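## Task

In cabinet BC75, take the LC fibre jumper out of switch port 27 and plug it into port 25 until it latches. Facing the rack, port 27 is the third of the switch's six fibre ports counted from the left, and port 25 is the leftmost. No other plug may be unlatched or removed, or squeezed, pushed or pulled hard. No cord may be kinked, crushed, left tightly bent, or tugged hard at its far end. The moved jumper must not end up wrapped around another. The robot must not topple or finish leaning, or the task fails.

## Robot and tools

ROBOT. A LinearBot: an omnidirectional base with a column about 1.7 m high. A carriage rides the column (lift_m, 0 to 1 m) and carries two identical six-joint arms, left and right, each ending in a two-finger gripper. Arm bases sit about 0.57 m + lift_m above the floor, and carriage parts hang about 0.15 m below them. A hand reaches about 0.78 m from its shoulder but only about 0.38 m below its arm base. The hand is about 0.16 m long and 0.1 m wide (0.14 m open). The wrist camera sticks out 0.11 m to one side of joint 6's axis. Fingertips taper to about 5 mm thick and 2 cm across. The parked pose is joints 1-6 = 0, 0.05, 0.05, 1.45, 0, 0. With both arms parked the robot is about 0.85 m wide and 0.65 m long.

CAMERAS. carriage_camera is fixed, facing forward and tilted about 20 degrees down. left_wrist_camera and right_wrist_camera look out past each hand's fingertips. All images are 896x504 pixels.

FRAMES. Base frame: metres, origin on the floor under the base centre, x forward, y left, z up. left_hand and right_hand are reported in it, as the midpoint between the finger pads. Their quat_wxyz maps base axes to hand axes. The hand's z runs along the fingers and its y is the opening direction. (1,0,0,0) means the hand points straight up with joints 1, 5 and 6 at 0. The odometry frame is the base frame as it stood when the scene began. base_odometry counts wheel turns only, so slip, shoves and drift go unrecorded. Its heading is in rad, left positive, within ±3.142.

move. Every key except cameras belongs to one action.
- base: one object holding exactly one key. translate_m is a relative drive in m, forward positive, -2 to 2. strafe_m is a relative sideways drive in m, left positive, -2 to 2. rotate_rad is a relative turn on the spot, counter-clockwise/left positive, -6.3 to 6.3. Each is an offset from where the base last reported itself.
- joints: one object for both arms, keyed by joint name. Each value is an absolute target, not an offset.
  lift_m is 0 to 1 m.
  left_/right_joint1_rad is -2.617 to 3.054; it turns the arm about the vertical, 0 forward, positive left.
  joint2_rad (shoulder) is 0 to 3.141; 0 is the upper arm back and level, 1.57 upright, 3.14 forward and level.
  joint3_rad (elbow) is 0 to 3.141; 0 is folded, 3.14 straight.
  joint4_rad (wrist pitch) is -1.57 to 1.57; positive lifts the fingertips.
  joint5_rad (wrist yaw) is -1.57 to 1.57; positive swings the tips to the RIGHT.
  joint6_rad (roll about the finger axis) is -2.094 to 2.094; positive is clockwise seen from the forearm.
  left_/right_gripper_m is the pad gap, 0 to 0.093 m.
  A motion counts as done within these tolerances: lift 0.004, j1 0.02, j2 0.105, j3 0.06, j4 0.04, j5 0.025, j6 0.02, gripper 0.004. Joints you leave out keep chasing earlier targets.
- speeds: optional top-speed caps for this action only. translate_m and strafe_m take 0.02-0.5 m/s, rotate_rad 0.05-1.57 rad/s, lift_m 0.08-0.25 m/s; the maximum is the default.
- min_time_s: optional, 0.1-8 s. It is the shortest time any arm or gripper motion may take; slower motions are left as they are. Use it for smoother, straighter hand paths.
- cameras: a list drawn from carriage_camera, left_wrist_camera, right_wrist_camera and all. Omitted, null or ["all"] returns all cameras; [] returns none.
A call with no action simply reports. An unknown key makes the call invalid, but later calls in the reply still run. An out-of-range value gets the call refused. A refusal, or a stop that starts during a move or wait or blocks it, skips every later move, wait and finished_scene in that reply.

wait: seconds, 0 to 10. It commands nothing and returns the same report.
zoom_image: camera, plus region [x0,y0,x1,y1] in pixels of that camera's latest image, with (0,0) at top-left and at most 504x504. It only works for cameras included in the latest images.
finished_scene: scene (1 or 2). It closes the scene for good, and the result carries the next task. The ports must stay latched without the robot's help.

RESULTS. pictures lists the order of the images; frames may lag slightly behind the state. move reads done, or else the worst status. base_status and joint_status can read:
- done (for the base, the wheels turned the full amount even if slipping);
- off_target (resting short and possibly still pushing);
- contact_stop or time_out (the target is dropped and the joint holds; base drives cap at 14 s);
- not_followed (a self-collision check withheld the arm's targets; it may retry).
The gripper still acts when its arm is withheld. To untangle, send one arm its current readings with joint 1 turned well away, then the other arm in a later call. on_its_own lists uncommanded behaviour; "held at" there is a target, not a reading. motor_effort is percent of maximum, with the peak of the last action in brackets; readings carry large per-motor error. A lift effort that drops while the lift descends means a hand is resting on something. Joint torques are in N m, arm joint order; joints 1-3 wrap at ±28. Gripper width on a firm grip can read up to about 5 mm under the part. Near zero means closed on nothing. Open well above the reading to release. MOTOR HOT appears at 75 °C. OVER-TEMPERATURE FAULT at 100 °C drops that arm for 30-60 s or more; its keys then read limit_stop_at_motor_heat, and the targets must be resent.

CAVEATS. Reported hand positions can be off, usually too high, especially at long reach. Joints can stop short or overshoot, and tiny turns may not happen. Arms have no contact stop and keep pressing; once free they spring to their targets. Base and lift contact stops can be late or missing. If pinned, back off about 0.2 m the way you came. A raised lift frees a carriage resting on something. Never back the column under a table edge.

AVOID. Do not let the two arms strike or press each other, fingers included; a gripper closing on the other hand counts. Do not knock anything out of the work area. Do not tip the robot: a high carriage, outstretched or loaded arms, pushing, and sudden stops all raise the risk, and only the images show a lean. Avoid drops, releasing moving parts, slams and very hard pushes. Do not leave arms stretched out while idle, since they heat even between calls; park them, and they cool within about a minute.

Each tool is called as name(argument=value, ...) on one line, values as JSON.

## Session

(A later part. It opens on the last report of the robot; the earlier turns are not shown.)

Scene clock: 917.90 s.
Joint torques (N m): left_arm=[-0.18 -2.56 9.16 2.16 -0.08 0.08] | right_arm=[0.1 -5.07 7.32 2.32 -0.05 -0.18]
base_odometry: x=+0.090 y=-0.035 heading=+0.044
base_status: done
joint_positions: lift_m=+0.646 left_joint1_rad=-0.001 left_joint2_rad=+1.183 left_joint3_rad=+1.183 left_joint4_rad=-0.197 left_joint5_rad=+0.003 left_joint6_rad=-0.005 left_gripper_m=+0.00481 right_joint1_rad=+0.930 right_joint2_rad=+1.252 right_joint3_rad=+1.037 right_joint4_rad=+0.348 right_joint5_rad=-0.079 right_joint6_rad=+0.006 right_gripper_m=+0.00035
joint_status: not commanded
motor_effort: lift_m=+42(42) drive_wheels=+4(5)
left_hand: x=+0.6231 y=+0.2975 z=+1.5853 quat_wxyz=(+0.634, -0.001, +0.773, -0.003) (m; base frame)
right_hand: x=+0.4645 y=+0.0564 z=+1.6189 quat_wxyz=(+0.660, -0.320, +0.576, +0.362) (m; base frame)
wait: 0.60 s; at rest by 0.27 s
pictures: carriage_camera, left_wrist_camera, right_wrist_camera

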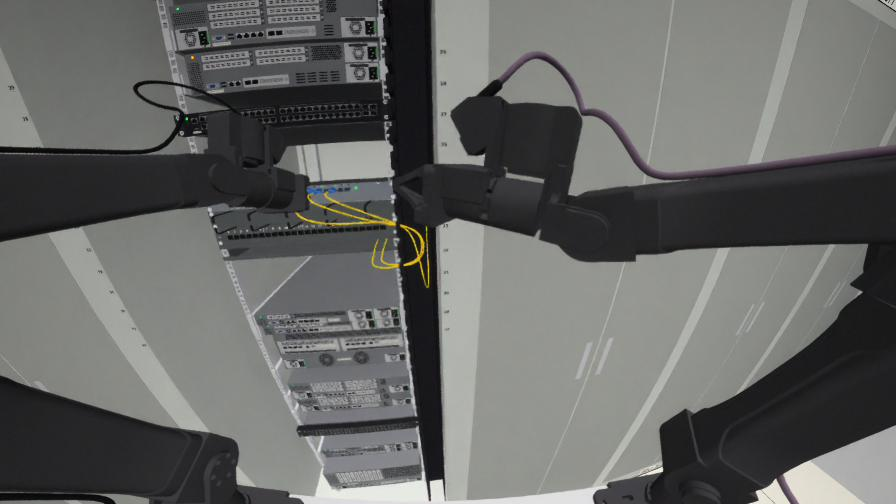

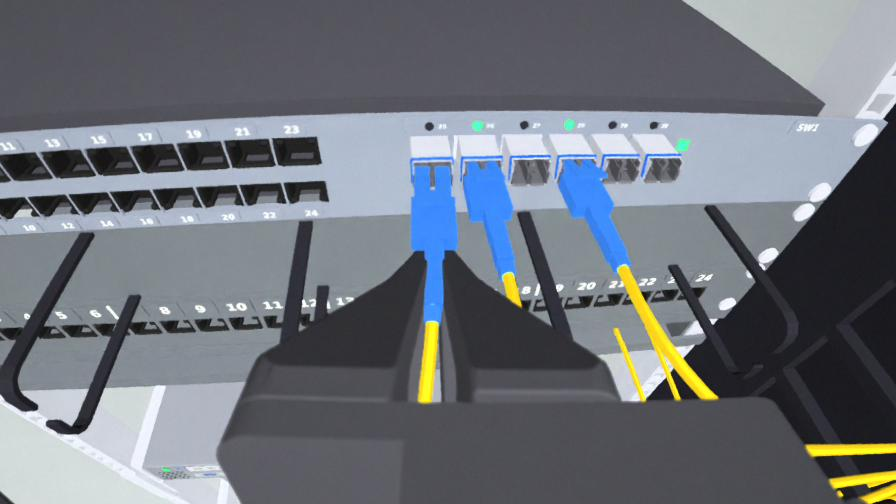

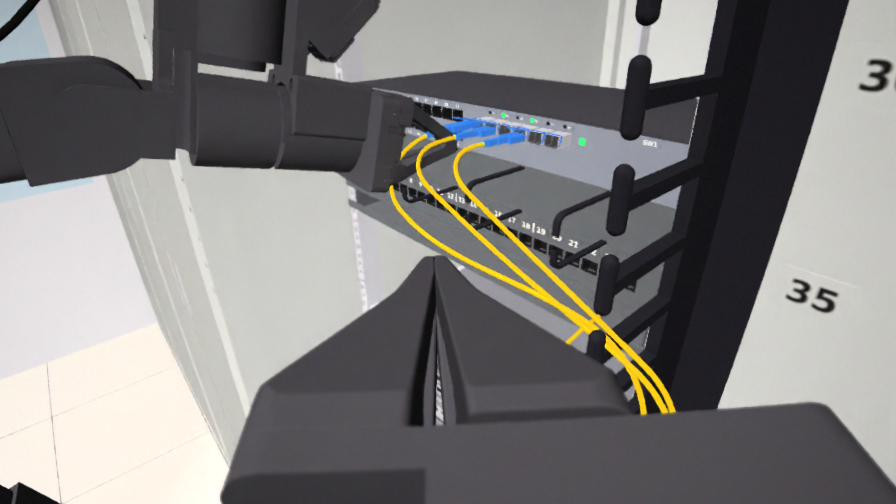

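move(joints={"lift_m":0.648}, cameras=[])

wait(seconds=0.4)

zoom_image(camera="left_wrist_camera", region=[380, 120, 510, 215])

move(joints={"lift_m":0.6495}, cameras=[])

wait(seconds=0.4)

zoom_image(camera="left_wrist_camera", region=[380, 120, 510, 215])

zoom_image(camera="right_wrist_camera", region=[420, 85, 510, 161])

Scene clock: 923.37 s.
Joint torques (N m): left_arm=[-0.17 -2.48 9.1 2.18 -0.09 0.06] | right_arm=[0.09 -5.07 7.31 2.32 -0.05 -0.18]
move: done
base_odometry: x=+0.090 y=-0.035 heading=+0.044
base_status: not commanded
joint_positions: lift_m=+0.648 left_joint1_rad=-0.001 left_joint2_rad=+1.183 left_joint3_rad=+1.183 left_joint4_rad=-0.199 left_joint5_rad=+0.003 left_joint6_rad=-0.005 left_gripper_m=+0.00481 right_joint1_rad=+0.930 right_joint2_rad=+1.252 right_joint3_rad=+1.037 right_joint4_rad=+0.348 right_joint5_rad=-0.079 right_joint6_rad=+0.006 right_gripper_m=+0.00035
joint_status: all done
motor_effort: lift_m=+42(47) drive_wheels=+4(4)
left_hand: x=+0.6229 y=+0.2975 z=+1.5861 quat_wxyz=(+0.633, -0.001, +0.774, -0.003) (m; base frame)
right_hand: x=+0.4645 y=+0.0564 z=+1.6203 quat_wxyz=(+0.660, -0.320, +0.576, +0.362) (m; base frame)
pictures: none
No camera images: "cameras" was empty.

Scene clock: 923.77 s.
Joint torques (N m): left_arm=[-0.17 -2.59 9.11 2.18 -0.1 0.07] | right_arm=[0.09 -5.05 7.32 2.33 -0.05 -0.19]
base_odometry: x=+0.090 y=-0.035 heading=+0.044
base_status: not commanded
joint_positions: lift_m=+0.648 left_joint1_rad=-0.001 left_joint2_rad=+1.183 left_joint3_rad=+1.183 left_joint4_rad=-0.199 left_joint5_rad=+0.003 left_joint6_rad=-0.005 left_gripper_m=+0.00481 right_joint1_rad=+0.930 right_joint2_rad=+1.252 right_joint3_rad=+1.037 right_joint4_rad=+0.348 right_joint5_rad=-0.079 right_joint6_rad=+0.006 right_gripper_m=+0.00035
joint_status: all done
motor_effort: lift_m=+42(47) drive_wheels=+4(4)
left_hand: x=+0.6229 y=+0.2975 z=+1.5861 quat_wxyz=(+0.633, -0.001, +0.774, -0.003) (m; base frame)
right_hand: x=+0.4645 y=+0.0564 z=+1.6203 quat_wxyz=(+0.660, -0.320, +0.576, +0.362) (m; base frame)
wait: 0.40 s; at rest by 0.27 s
pictures: carriage_camera, left_wrist_camera, right_wrist_camera

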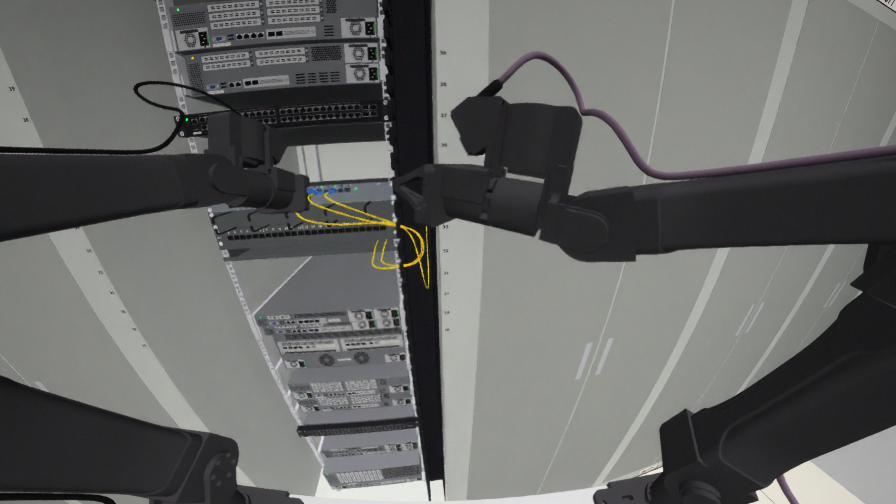

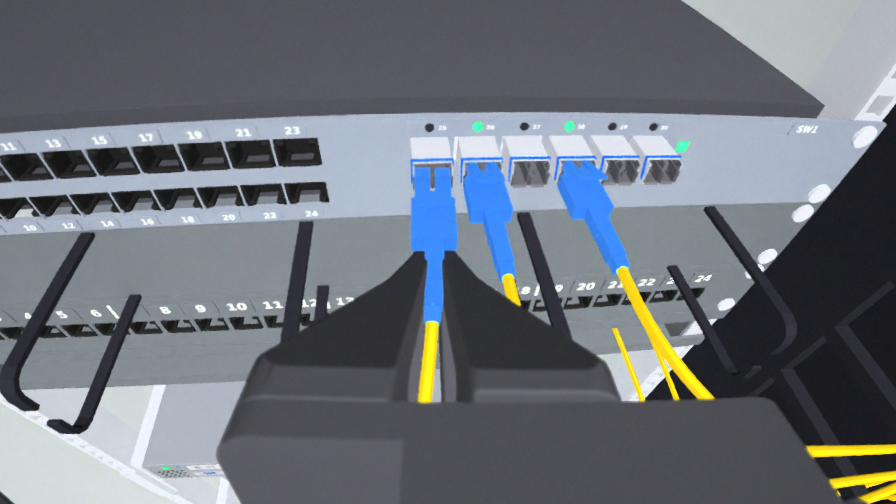

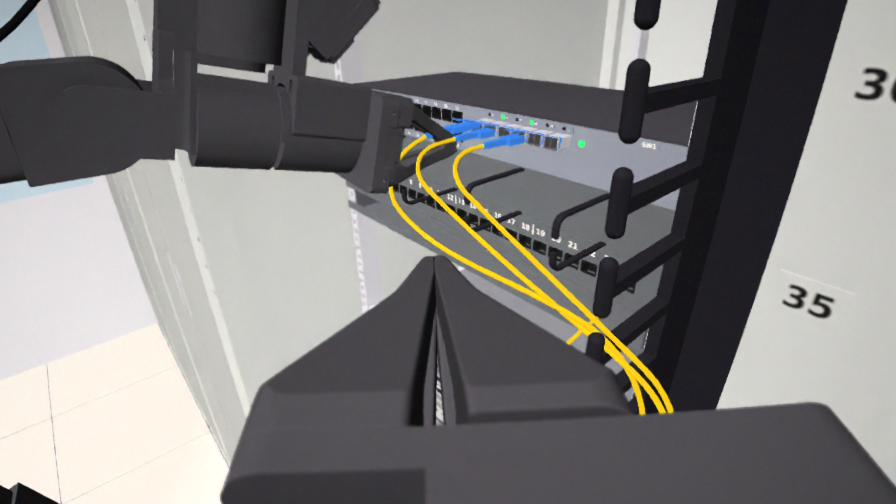

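Scaled by 3.877.

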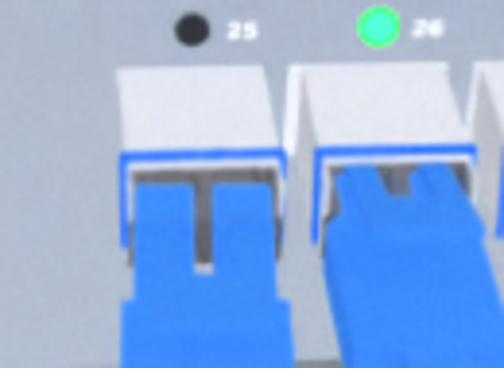

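Scene clock: 924.13 s.
Joint torques (N m): left_arm=[-0.18 -2.66 9.25 2.21 -0.11 0.08] | right_arm=[0.1 -5.14 7.35 2.33 -0.05 -0.18]
move: done
base_odometry: x=+0.090 y=-0.035 heading=+0.044
base_status: not commanded
joint_positions: lift_m=+0.649 left_joint1_rad=-0.001 left_joint2_rad=+1.183 left_joint3_rad=+1.183 left_joint4_rad=-0.202 left_joint5_rad=+0.003 left_joint6_rad=-0.005 left_gripper_m=+0.00481 right_joint1_rad=+0.930 right_joint2_rad=+1.252 right_joint3_rad=+1.037 right_joint4_rad=+0.348 right_joint5_rad=-0.079 right_joint6_rad=+0.006 right_gripper_m=+0.00035
joint_status: all done
motor_effort: lift_m=+42(48) drive_wheels=+4(4)
left_hand: x=+0.6228 y=+0.2975 z=+1.5870 quat_wxyz=(+0.632, -0.001, +0.775, -0.003) (m; base frame)
right_hand: x=+0.4645 y=+0.0564 z=+1.6218 quat_wxyz=(+0.660, -0.320, +0.576, +0.362) (m; base frame)
pictures: none
No camera images: "cameras" was empty.

Scene clock: 924.53 s.
Joint torques (N m): left_arm=[-0.18 -2.58 9.21 2.2 -0.07 0.07] | right_arm=[0.09 -5.07 7.34 2.33 -0.05 -0.18]
base_odometry: x=+0.090 y=-0.035 heading=+0.044
base_status: not commanded
joint_positions: lift_m=+0.649 left_joint1_rad=-0.001 left_joint2_rad=+1.183 left_joint3_rad=+1.183 left_joint4_rad=-0.202 left_joint5_rad=+0.003 left_joint6_rad=-0.005 left_gripper_m=+0.00481 right_joint1_rad=+0.930 right_joint2_rad=+1.252 right_joint3_rad=+1.037 right_joint4_rad=+0.348 right_joint5_rad=-0.079 right_joint6_rad=+0.006 right_gripper_m=+0.00035
joint_status: all done
motor_effort: lift_m=+42(48) drive_wheels=+4(4)
left_hand: x=+0.6228 y=+0.2975 z=+1.5870 quat_wxyz=(+0.632, -0.001, +0.775, -0.003) (m; base frame)
right_hand: x=+0.4645 y=+0.0564 z=+1.6218 quat_wxyz=(+0.660, -0.320, +0.576, +0.362) (m; base frame)
wait: 0.40 s; at rest by 0.27 s
pictures: carriage_camera, left_wrist_camera, right_wrist_camera

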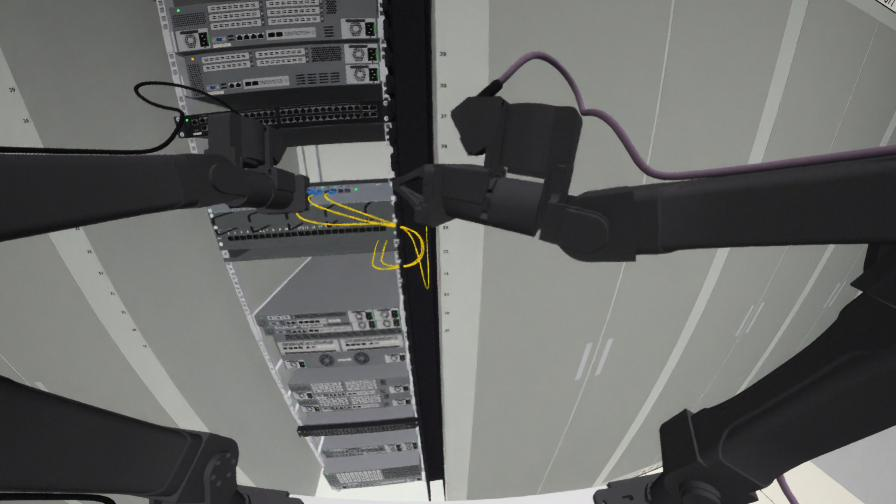

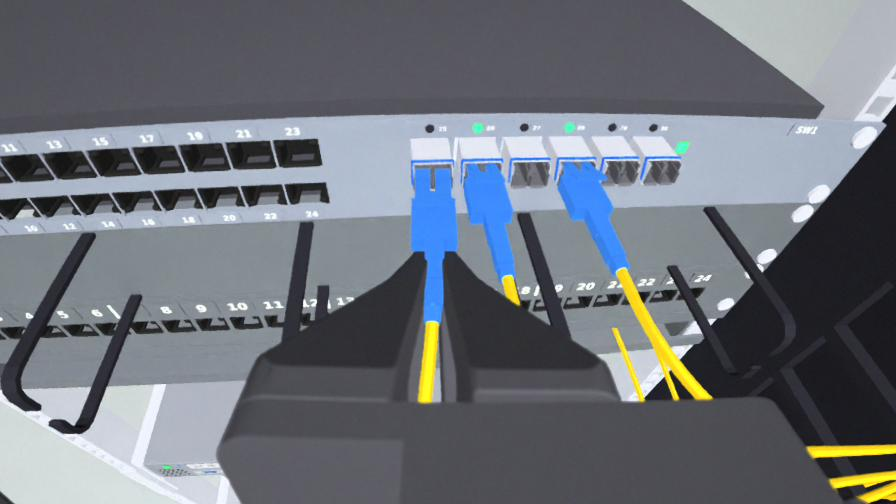

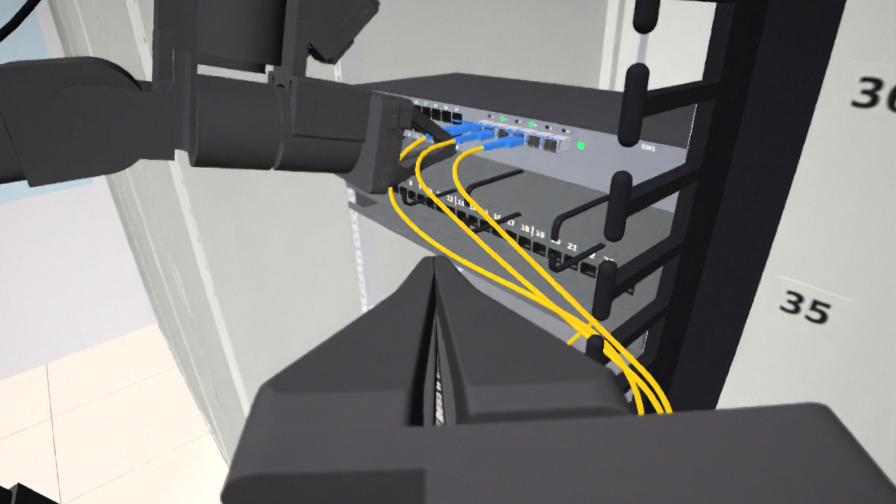

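Scaled by 3.877.

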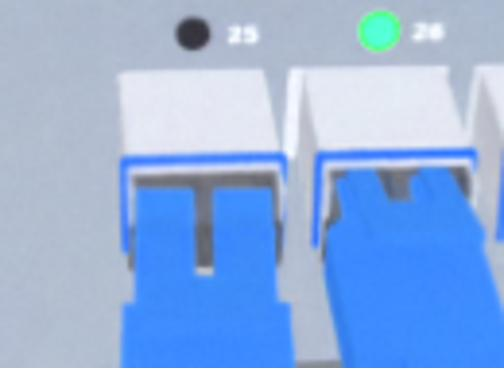

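Scaled by 5.600.

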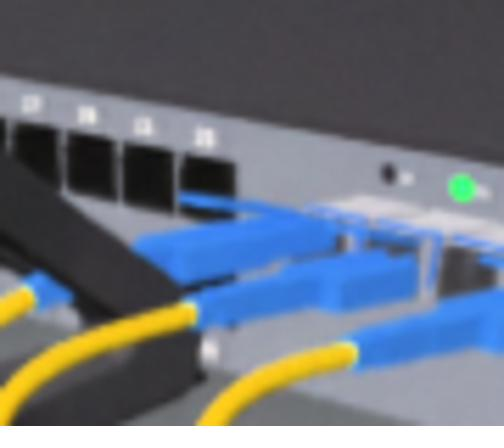

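zoom_image(camera="right_wrist_camera", region=[440, 105, 500, 150])

zoom_image(camera="carriage_camera", region=[295, 175, 345, 205])

zoom_image(camera="left_wrist_camera", region=[400, 145, 620, 290])

Scaled by 8.400.

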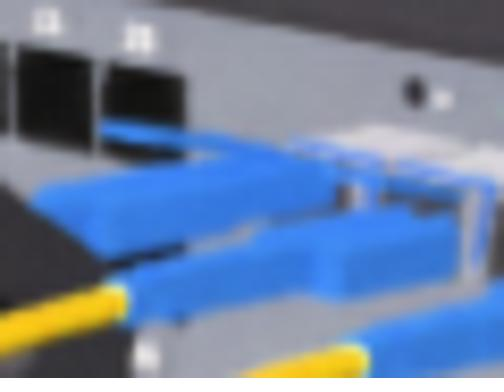

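Scaled by 10.080.

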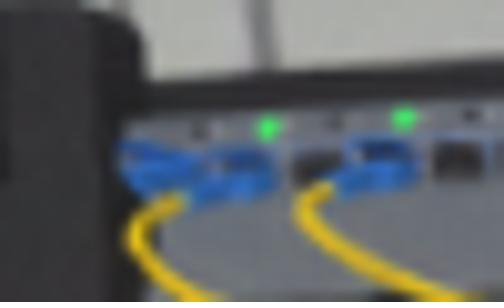

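Scaled by 2.291.

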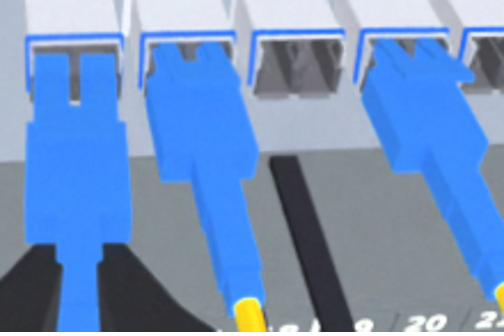

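move(base={"translate_m":-0.008}, speeds={"translate_m":0.03}, joints={"lift_m":0.6445,"left_joint4_rad":-0.16}, cameras=[])

move(base={"translate_m":0.009}, speeds={"translate_m":0.02}, cameras=[])

wait(seconds=0.5)

zoom_image(camera="left_wrist_camera", region=[380, 120, 510, 215])

move(base={"translate_m":0.005}, speeds={"translate_m":0.02}, cameras=[])

wait(seconds=0.5)

zoom_image(camera="left_wrist_camera", region=[380, 120, 510, 215])

zoom_image(camera="right_wrist_camera", region=[420, 85, 510, 161])

Scene clock: 953.60 s.
Joint torques (N m): left_arm=[-0.2 -3.82 9.22 1.98 -0.09 0.08] | right_arm=[0.09 -5.07 7.32 2.33 -0.05 -0.19]
move: done
base_odometry: x=+0.082 y=-0.035 heading=+0.044
base_status: done
joint_positions: lift_m=+0.645 left_joint1_rad=-0.001 left_joint2_rad=+1.195 left_joint3_rad=+1.183 left_joint4_rad=-0.176 left_joint5_rad=+0.003 left_joint6_rad=-0.005 left_gripper_m=+0.00481 right_joint1_rad=+0.930 right_joint2_rad=+1.253 right_joint3_rad=+1.037 right_joint4_rad=+0.347 right_joint5_rad=-0.079 right_joint6_rad=+0.006 right_gripper_m=+0.00035
joint_status: all done
motor_effort: lift_m=+37(38) drive_wheels=-5(6)
left_hand: x=+0.6270 y=+0.2974 z=+1.5840 quat_wxyz=(+0.637, -0.001, +0.771, -0.003) (m; base frame)
right_hand: x=+0.4646 y=+0.0566 z=+1.6165 quat_wxyz=(+0.659, -0.320, +0.576, +0.362) (m; base frame)
pictures: none
No camera images: "cameras" was empty.

Scene clock: 954.43 s.
Joint torques (N m): left_arm=[-0.21 -2.48 9.17 2.2 -0.1 0.07] | right_arm=[0.16 -5.16 7.34 2.28 -0.05 -0.18]
move: done
base_odometry: x=+0.091 y=-0.034 heading=+0.044
base_status: done
joint_positions: lift_m=+0.645 left_joint1_rad=-0.001 left_joint2_rad=+1.182 left_joint3_rad=+1.183 left_joint4_rad=-0.202 left_joint5_rad=+0.005 left_joint6_rad=-0.005 left_gripper_m=+0.00481 right_joint1_rad=+0.930 right_joint2_rad=+1.253 right_joint3_rad=+1.037 right_joint4_rad=+0.347 right_joint5_rad=-0.078 right_joint6_rad=+0.006 right_gripper_m=+0.00035
joint_status: not commanded
motor_effort: lift_m=+37(37) drive_wheels=+3(6)
left_hand: x=+0.6225 y=+0.2971 z=+1.5829 quat_wxyz=(+0.633, +0.000, +0.774, -0.004) (m; base frame)
right_hand: x=+0.4647 y=+0.0565 z=+1.6167 quat_wxyz=(+0.659, -0.320, +0.576, +0.362) (m; base frame)
pictures: none
No camera images: "cameras" was empty.

Scene clock: 954.93 s.
Joint torques (N m): left_arm=[-0.25 -2.43 9.1 2.19 -0.09 0.08] | right_arm=[0.09 -5.18 7.31 2.34 -0.05 -0.18]
base_odometry: x=+0.091 y=-0.034 heading=+0.044
base_status: done
joint_positions: lift_m=+0.645 left_joint1_rad=-0.001 left_joint2_rad=+1.182 left_joint3_rad=+1.183 left_joint4_rad=-0.202 left_joint5_rad=+0.005 left_joint6_rad=-0.005 left_gripper_m=+0.00481 right_joint1_rad=+0.930 right_joint2_rad=+1.253 right_joint3_rad=+1.037 right_joint4_rad=+0.347 right_joint5_rad=-0.078 right_joint6_rad=+0.006 right_gripper_m=+0.00035
joint_status: not commanded
motor_effort: lift_m=+37(37) drive_wheels=+3(6)
left_hand: x=+0.6225 y=+0.2971 z=+1.5829 quat_wxyz=(+0.633, +0.000, +0.774, -0.004) (m; base frame)
right_hand: x=+0.4647 y=+0.0565 z=+1.6167 quat_wxyz=(+0.659, -0.320, +0.576, +0.362) (m; base frame)
wait: 0.50 s; at rest by 0.27 s
pictures: carriage_camera, left_wrist_camera, right_wrist_camera

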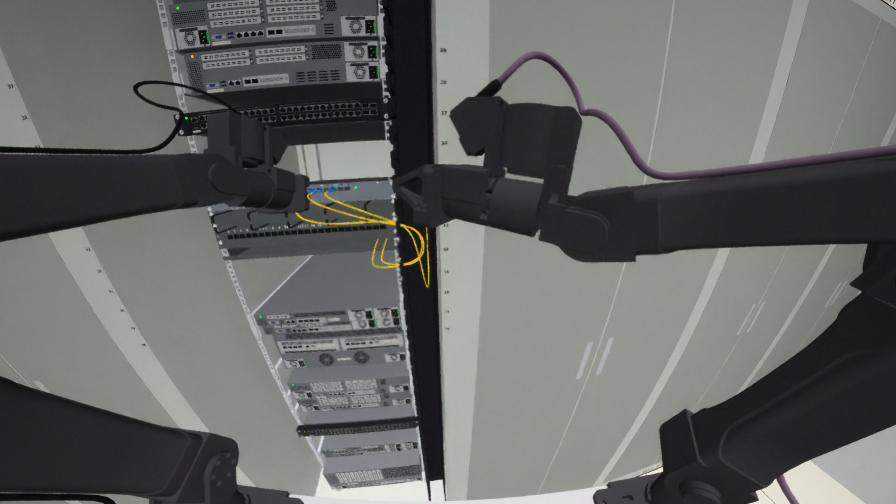

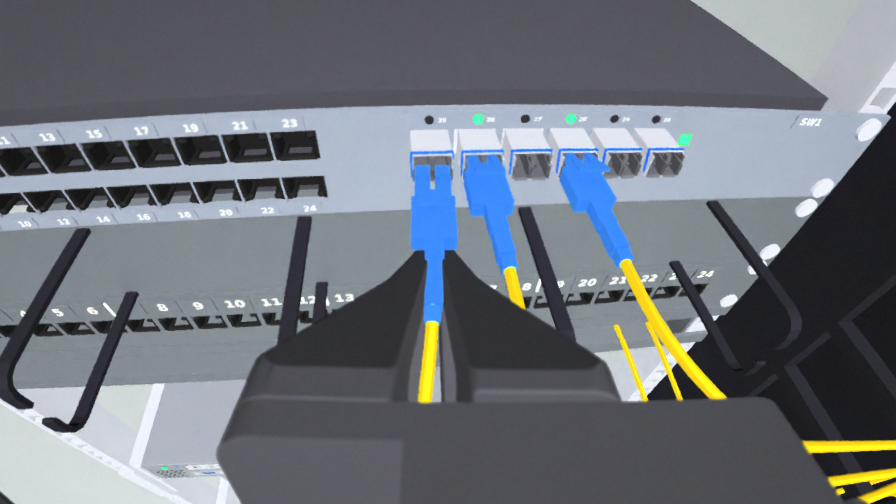

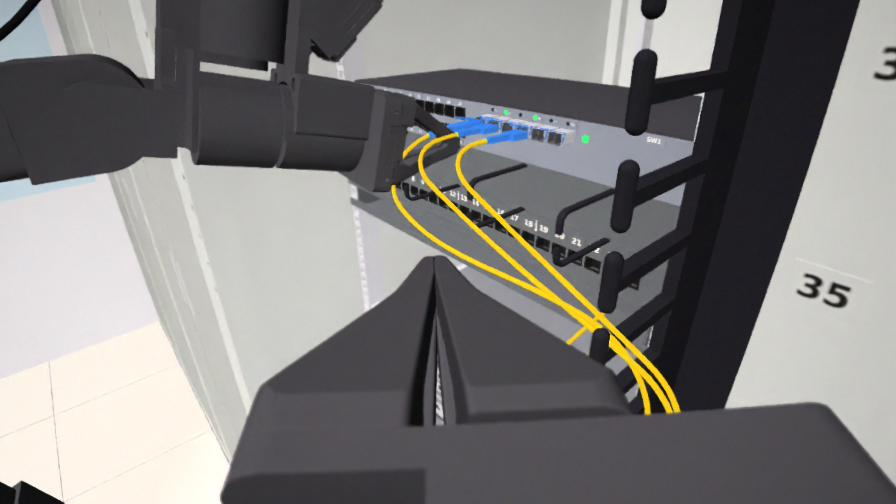

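Scaled by 3.877.

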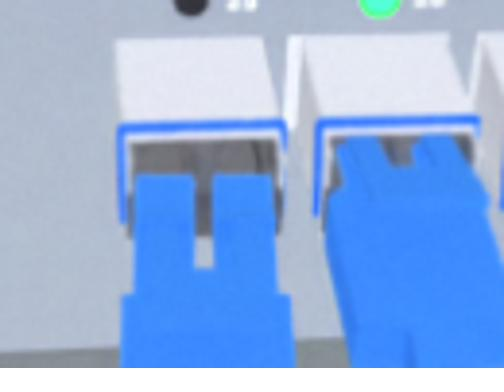

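Scene clock: 955.57 s.
Joint torques (N m): left_arm=[-0.23 -1.09 9.16 2.39 -0.14 0.09] | right_arm=[0.09 -5.16 7.32 2.34 -0.05 -0.18]
move: done
base_odometry: x=+0.096 y=-0.034 heading=+0.044
base_status: done
joint_positions: lift_m=+0.645 left_joint1_rad=-0.001 left_joint2_rad=+1.170 left_joint3_rad=+1.183 left_joint4_rad=-0.222 left_joint5_rad=+0.009 left_joint6_rad=-0.005 left_gripper_m=+0.00481 right_joint1_rad=+0.930 right_joint2_rad=+1.253 right_joint3_rad=+1.037 right_joint4_rad=+0.347 right_joint5_rad=-0.078 right_joint6_rad=+0.006 right_gripper_m=+0.00035
joint_status: not commanded
motor_effort: lift_m=+37(37) drive_wheels=+4(6)
left_hand: x=+0.6184 y=+0.2965 z=+1.5827 quat_wxyz=(+0.630, +0.001, +0.777, -0.005) (m; base frame)
right_hand: x=+0.4647 y=+0.0565 z=+1.6167 quat_wxyz=(+0.659, -0.320, +0.576, +0.362) (m; base frame)
pictures: none
No camera images: "cameras" was empty.

Scene clock: 956.07 s.
Joint torques (N m): left_arm=[-0.24 -1.07 9.14 2.39 -0.13 0.07] | right_arm=[0.09 -5.15 7.32 2.34 -0.06 -0.18]
base_odometry: x=+0.096 y=-0.034 heading=+0.044
base_status: done
joint_positions: lift_m=+0.645 left_joint1_rad=-0.001 left_joint2_rad=+1.170 left_joint3_rad=+1.183 left_joint4_rad=-0.222 left_joint5_rad=+0.009 left_joint6_rad=-0.005 left_gripper_m=+0.00481 right_joint1_rad=+0.930 right_joint2_rad=+1.253 right_joint3_rad=+1.037 right_joint4_rad=+0.347 right_joint5_rad=-0.078 right_joint6_rad=+0.006 right_gripper_m=+0.00035
joint_status: not commanded
motor_effort: lift_m=+37(37) drive_wheels=+4(6)
left_hand: x=+0.6184 y=+0.2965 z=+1.5827 quat_wxyz=(+0.630, +0.001, +0.777, -0.005) (m; base frame)
right_hand: x=+0.4647 y=+0.0565 z=+1.6167 quat_wxyz=(+0.659, -0.320, +0.576, +0.362) (m; base frame)
wait: 0.50 s; at rest by 0.27 s
pictures: carriage_camera, left_wrist_camera, right_wrist_camera

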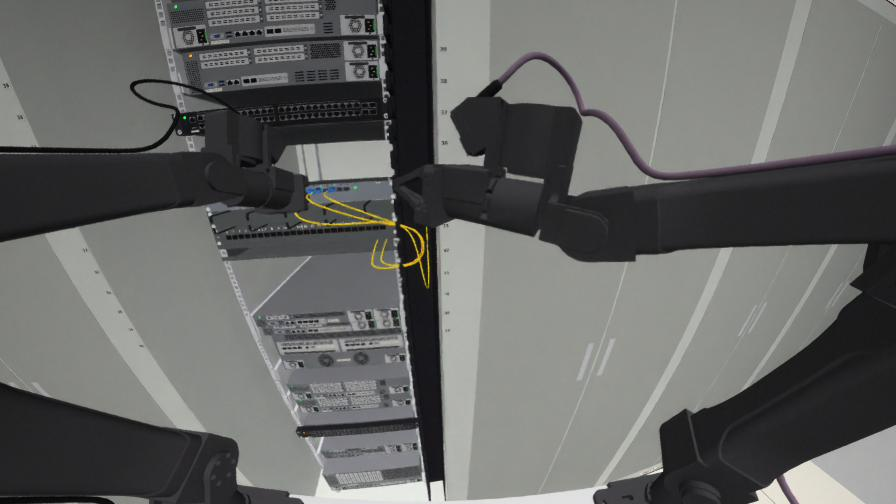

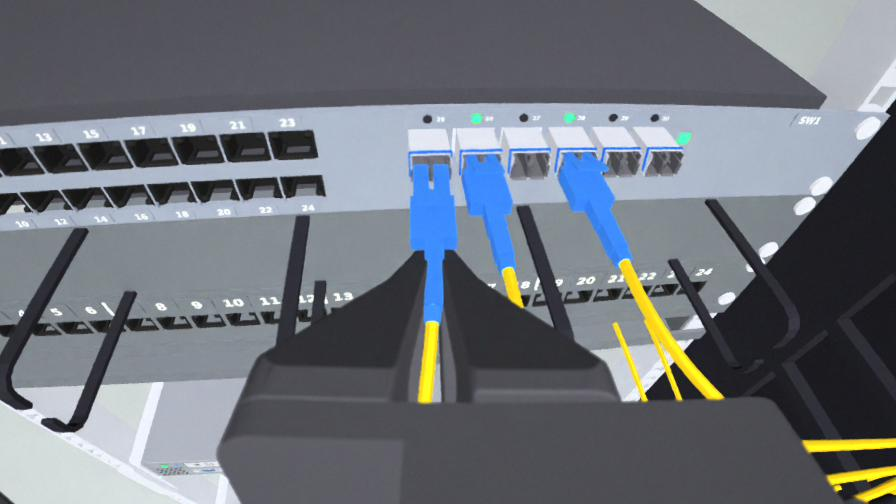

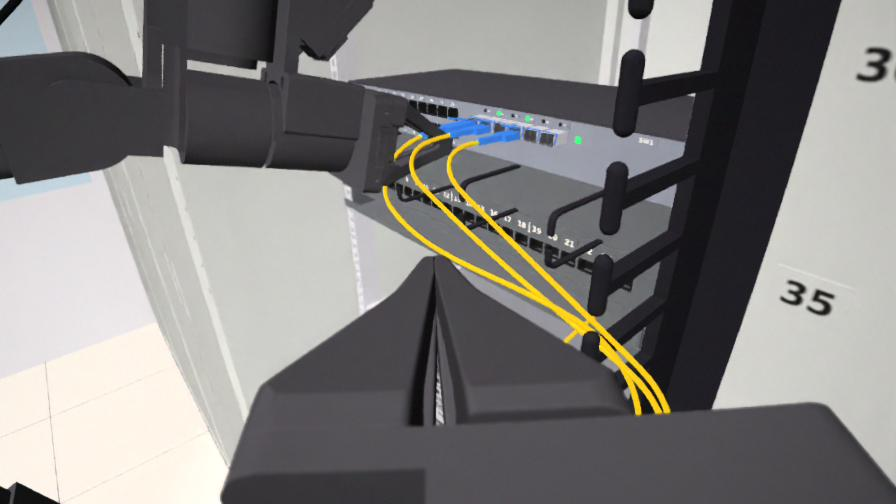

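Scaled by 3.877.

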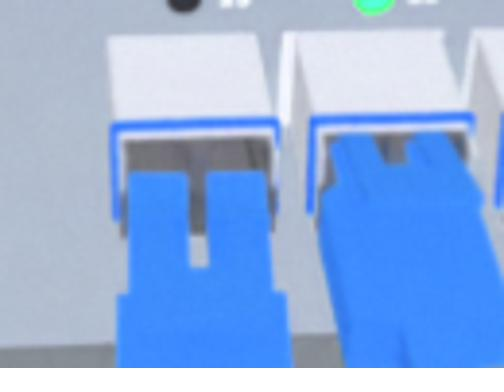

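Scaled by 5.600.

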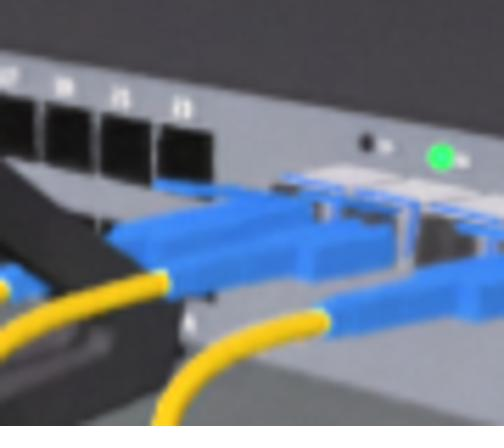

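move(base={"translate_m":-0.013}, speeds={"translate_m":0.03}, joints={"lift_m":0.6415,"left_joint4_rad":-0.16}, cameras=[])

move(base={"translate_m":0.009}, speeds={"translate_m":0.02}, cameras=[])

wait(seconds=0.5)

zoom_image(camera="left_wrist_camera", region=[380, 120, 510, 215])

move(base={"translate_m":0.005}, speeds={"translate_m":0.02}, cameras=[])

wait(seconds=0.5)

zoom_image(camera="left_wrist_camera", region=[380, 120, 510, 215])

zoom_image(camera="right_wrist_camera", region=[440, 105, 500, 150])

Scene clock: 966.03 s.
Joint torques (N m): left_arm=[-0.24 -3.88 9.1 2 -0.13 0.08] | right_arm=[0.06 -5.03 7.31 2.36 -0.06 -0.18]
move: done
base_odometry: x=+0.083 y=-0.035 heading=+0.045
base_status: done
joint_positions: lift_m=+0.642 left_joint1_rad=-0.001 left_joint2_rad=+1.195 left_joint3_rad=+1.183 left_joint4_rad=-0.175 left_joint5_rad=+0.009 left_joint6_rad=-0.005 left_gripper_m=+0.00481 right_joint1_rad=+0.930 right_joint2_rad=+1.253 right_joint3_rad=+1.037 right_joint4_rad=+0.347 right_joint5_rad=-0.078 right_joint6_rad=+0.006 right_gripper_m=+0.00035
joint_status: all done
motor_effort: lift_m=+36(38) drive_wheels=-4(6)
left_hand: x=+0.6271 y=+0.2965 z=+1.5813 quat_wxyz=(+0.638, +0.001, +0.770, -0.005) (m; base frame)
right_hand: x=+0.4646 y=+0.0567 z=+1.6135 quat_wxyz=(+0.659, -0.320, +0.576, +0.362) (m; base frame)
pictures: none
No camera images: "cameras" was empty.

Scene clock: 966.87 s.
Joint torques (N m): left_arm=[-0.17 -3.64 9.11 2 -0.11 0.08] | right_arm=[0.09 -5.26 7.31 2.36 -0.06 -0.18]
move: done
base_odometry: x=+0.092 y=-0.034 heading=+0.044
base_status: done
joint_positions: lift_m=+0.642 left_joint1_rad=-0.001 left_joint2_rad=+1.193 left_joint3_rad=+1.183 left_joint4_rad=-0.180 left_joint5_rad=+0.009 left_joint6_rad=-0.005 left_gripper_m=+0.00481 right_joint1_rad=+0.930 right_joint2_rad=+1.253 right_joint3_rad=+1.037 right_joint4_rad=+0.347 right_joint5_rad=-0.078 right_joint6_rad=+0.006 right_gripper_m=+0.00035
joint_status: not commanded
motor_effort: lift_m=+36(36) drive_wheels=+3(5)
left_hand: x=+0.6265 y=+0.2965 z=+1.5807 quat_wxyz=(+0.637, +0.001, +0.771, -0.005) (m; base frame)
right_hand: x=+0.4647 y=+0.0565 z=+1.6135 quat_wxyz=(+0.659, -0.320, +0.577, +0.362) (m; base frame)
pictures: none
No camera images: "cameras" was empty.

Scene clock: 967.37 s.
Joint torques (N m): left_arm=[-0.2 -3.62 9.22 2.01 -0.14 0.07] | right_arm=[0.09 -5.18 7.32 2.35 -0.06 -0.18]
base_odometry: x=+0.092 y=-0.034 heading=+0.044
base_status: done
joint_positions: lift_m=+0.642 left_joint1_rad=-0.001 left_joint2_rad=+1.193 left_joint3_rad=+1.183 left_joint4_rad=-0.180 left_joint5_rad=+0.009 left_joint6_rad=-0.005 left_gripper_m=+0.00481 right_joint1_rad=+0.930 right_joint2_rad=+1.253 right_joint3_rad=+1.037 right_joint4_rad=+0.347 right_joint5_rad=-0.078 right_joint6_rad=+0.006 right_gripper_m=+0.00035
joint_status: not commanded
motor_effort: lift_m=+36(36) drive_wheels=+3(5)
left_hand: x=+0.6265 y=+0.2965 z=+1.5807 quat_wxyz=(+0.637, +0.001, +0.771, -0.005) (m; base frame)
right_hand: x=+0.4647 y=+0.0565 z=+1.6135 quat_wxyz=(+0.659, -0.320, +0.577, +0.362) (m; base frame)
wait: 0.50 s; at rest by 0.27 s
pictures: carriage_camera, left_wrist_camera, right_wrist_camera

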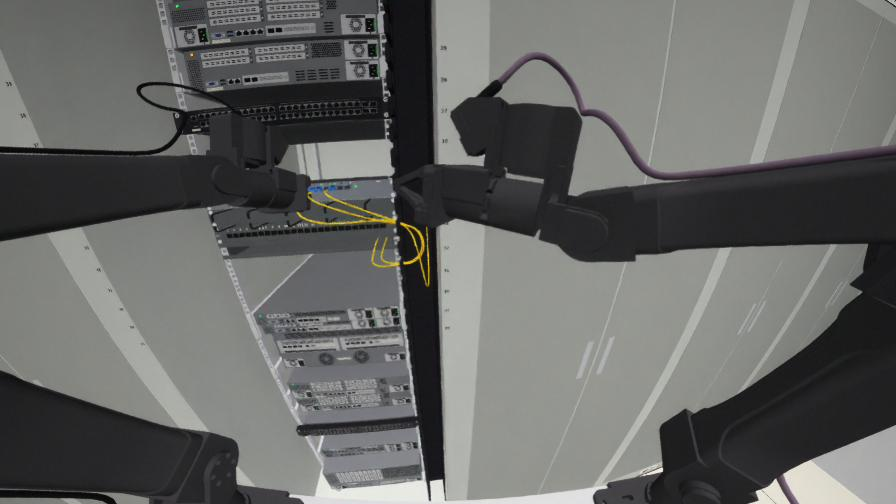

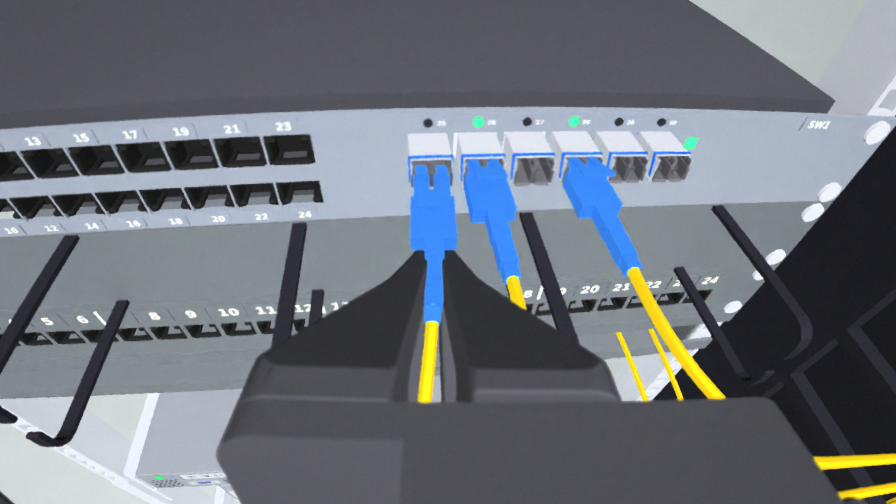

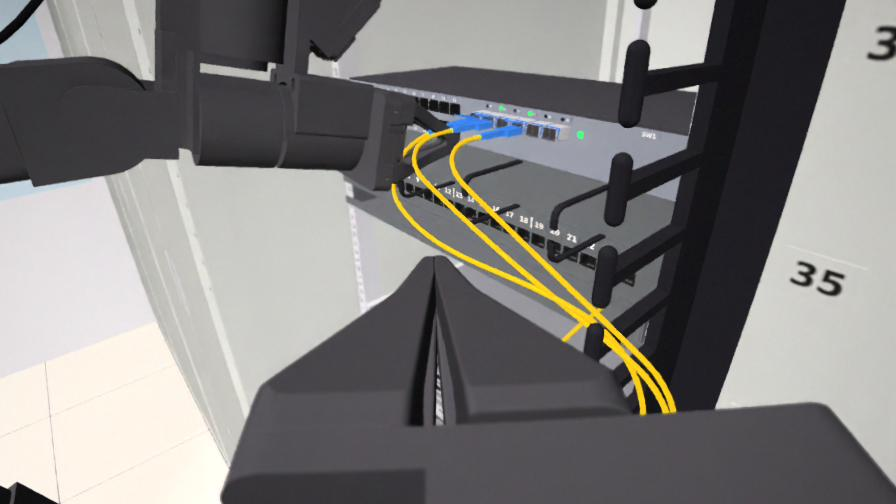

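Scaled by 3.877.

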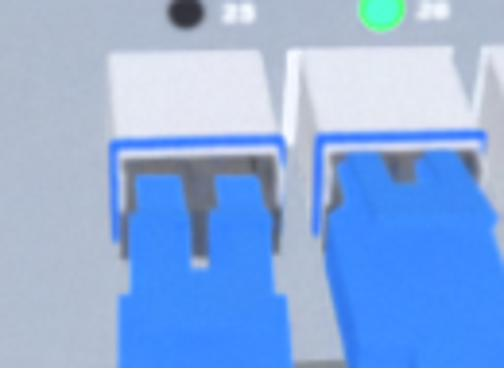

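Scene clock: 968.00 s.
Joint torques (N m): left_arm=[-0.18 -2.36 9.13 2.19 -0.13 0.07] | right_arm=[0.06 -5.04 7.38 2.29 -0.05 -0.18]
move: done
base_odometry: x=+0.096 y=-0.034 heading=+0.044
base_status: done
joint_positions: lift_m=+0.642 left_joint1_rad=-0.001 left_joint2_rad=+1.182 left_joint3_rad=+1.183 left_joint4_rad=-0.199 left_joint5_rad=+0.009 left_joint6_rad=-0.005 left_gripper_m=+0.00481 right_joint1_rad=+0.930 right_joint2_rad=+1.253 right_joint3_rad=+1.037 right_joint4_rad=+0.347 right_joint5_rad=-0.078 right_joint6_rad=+0.006 right_gripper_m=+0.00035
joint_status: not commanded
motor_effort: lift_m=+36(37) drive_wheels=+3(6)
left_hand: x=+0.6225 y=+0.2964 z=+1.5807 quat_wxyz=(+0.634, +0.001, +0.773, -0.006) (m; base frame)
right_hand: x=+0.4647 y=+0.0565 z=+1.6136 quat_wxyz=(+0.659, -0.320, +0.576, +0.362) (m; base frame)
pictures: none
No camera images: "cameras" was empty.

Scene clock: 968.50 s.
Joint torques (N m): left_arm=[-0.16 -2.28 9.14 2.19 -0.13 0.07] | right_arm=[0.1 -5.16 7.32 2.34 -0.06 -0.19]
base_odometry: x=+0.096 y=-0.034 heading=+0.044
base_status: done
joint_positions: lift_m=+0.642 left_joint1_rad=-0.001 left_joint2_rad=+1.182 left_joint3_rad=+1.183 left_joint4_rad=-0.199 left_joint5_rad=+0.009 left_joint6_rad=-0.005 left_gripper_m=+0.00481 right_joint1_rad=+0.930 right_joint2_rad=+1.253 right_joint3_rad=+1.037 right_joint4_rad=+0.347 right_joint5_rad=-0.078 right_joint6_rad=+0.006 right_gripper_m=+0.00035
joint_status: not commanded
motor_effort: lift_m=+36(37) drive_wheels=+3(6)
left_hand: x=+0.6225 y=+0.2964 z=+1.5807 quat_wxyz=(+0.634, +0.001, +0.773, -0.006) (m; base frame)
right_hand: x=+0.4647 y=+0.0565 z=+1.6136 quat_wxyz=(+0.659, -0.320, +0.576, +0.362) (m; base frame)
wait: 0.50 s; at rest by 0.27 s
pictures: carriage_camera, left_wrist_camera, right_wrist_camera

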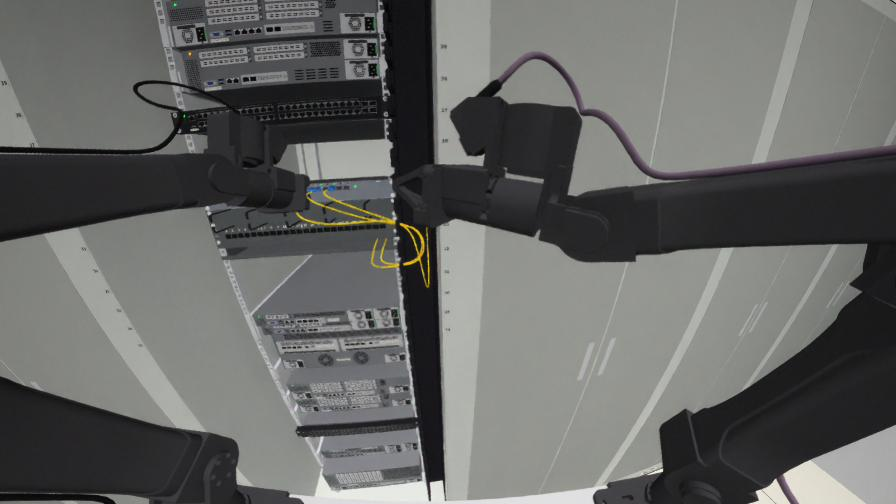

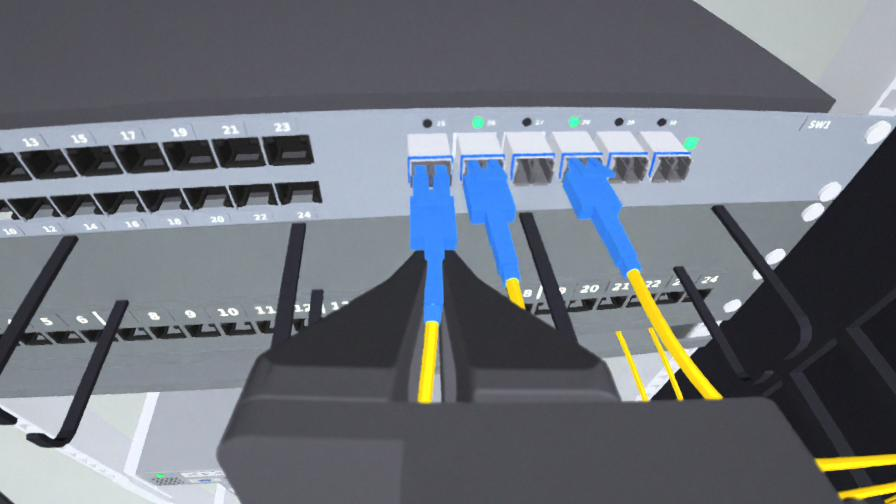

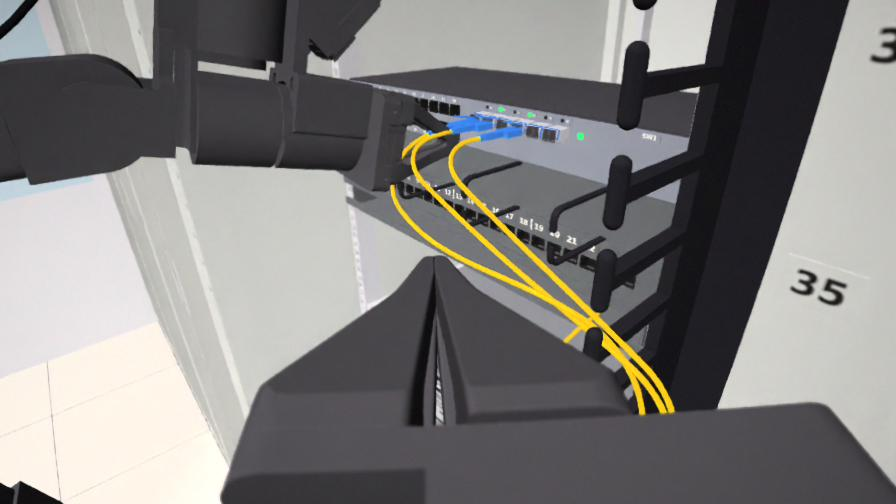

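Scaled by 3.877.

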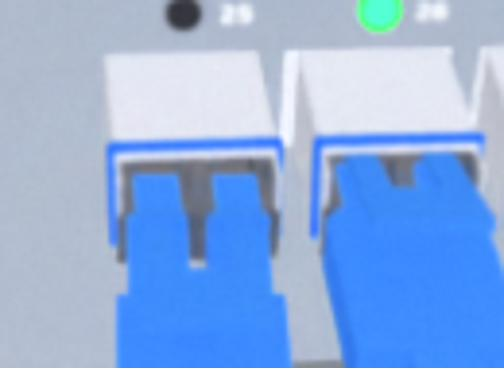

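Scaled by 8.400.

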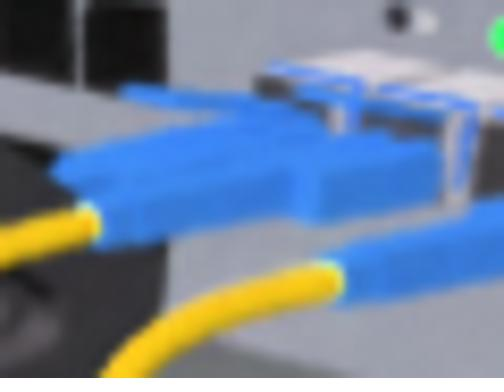

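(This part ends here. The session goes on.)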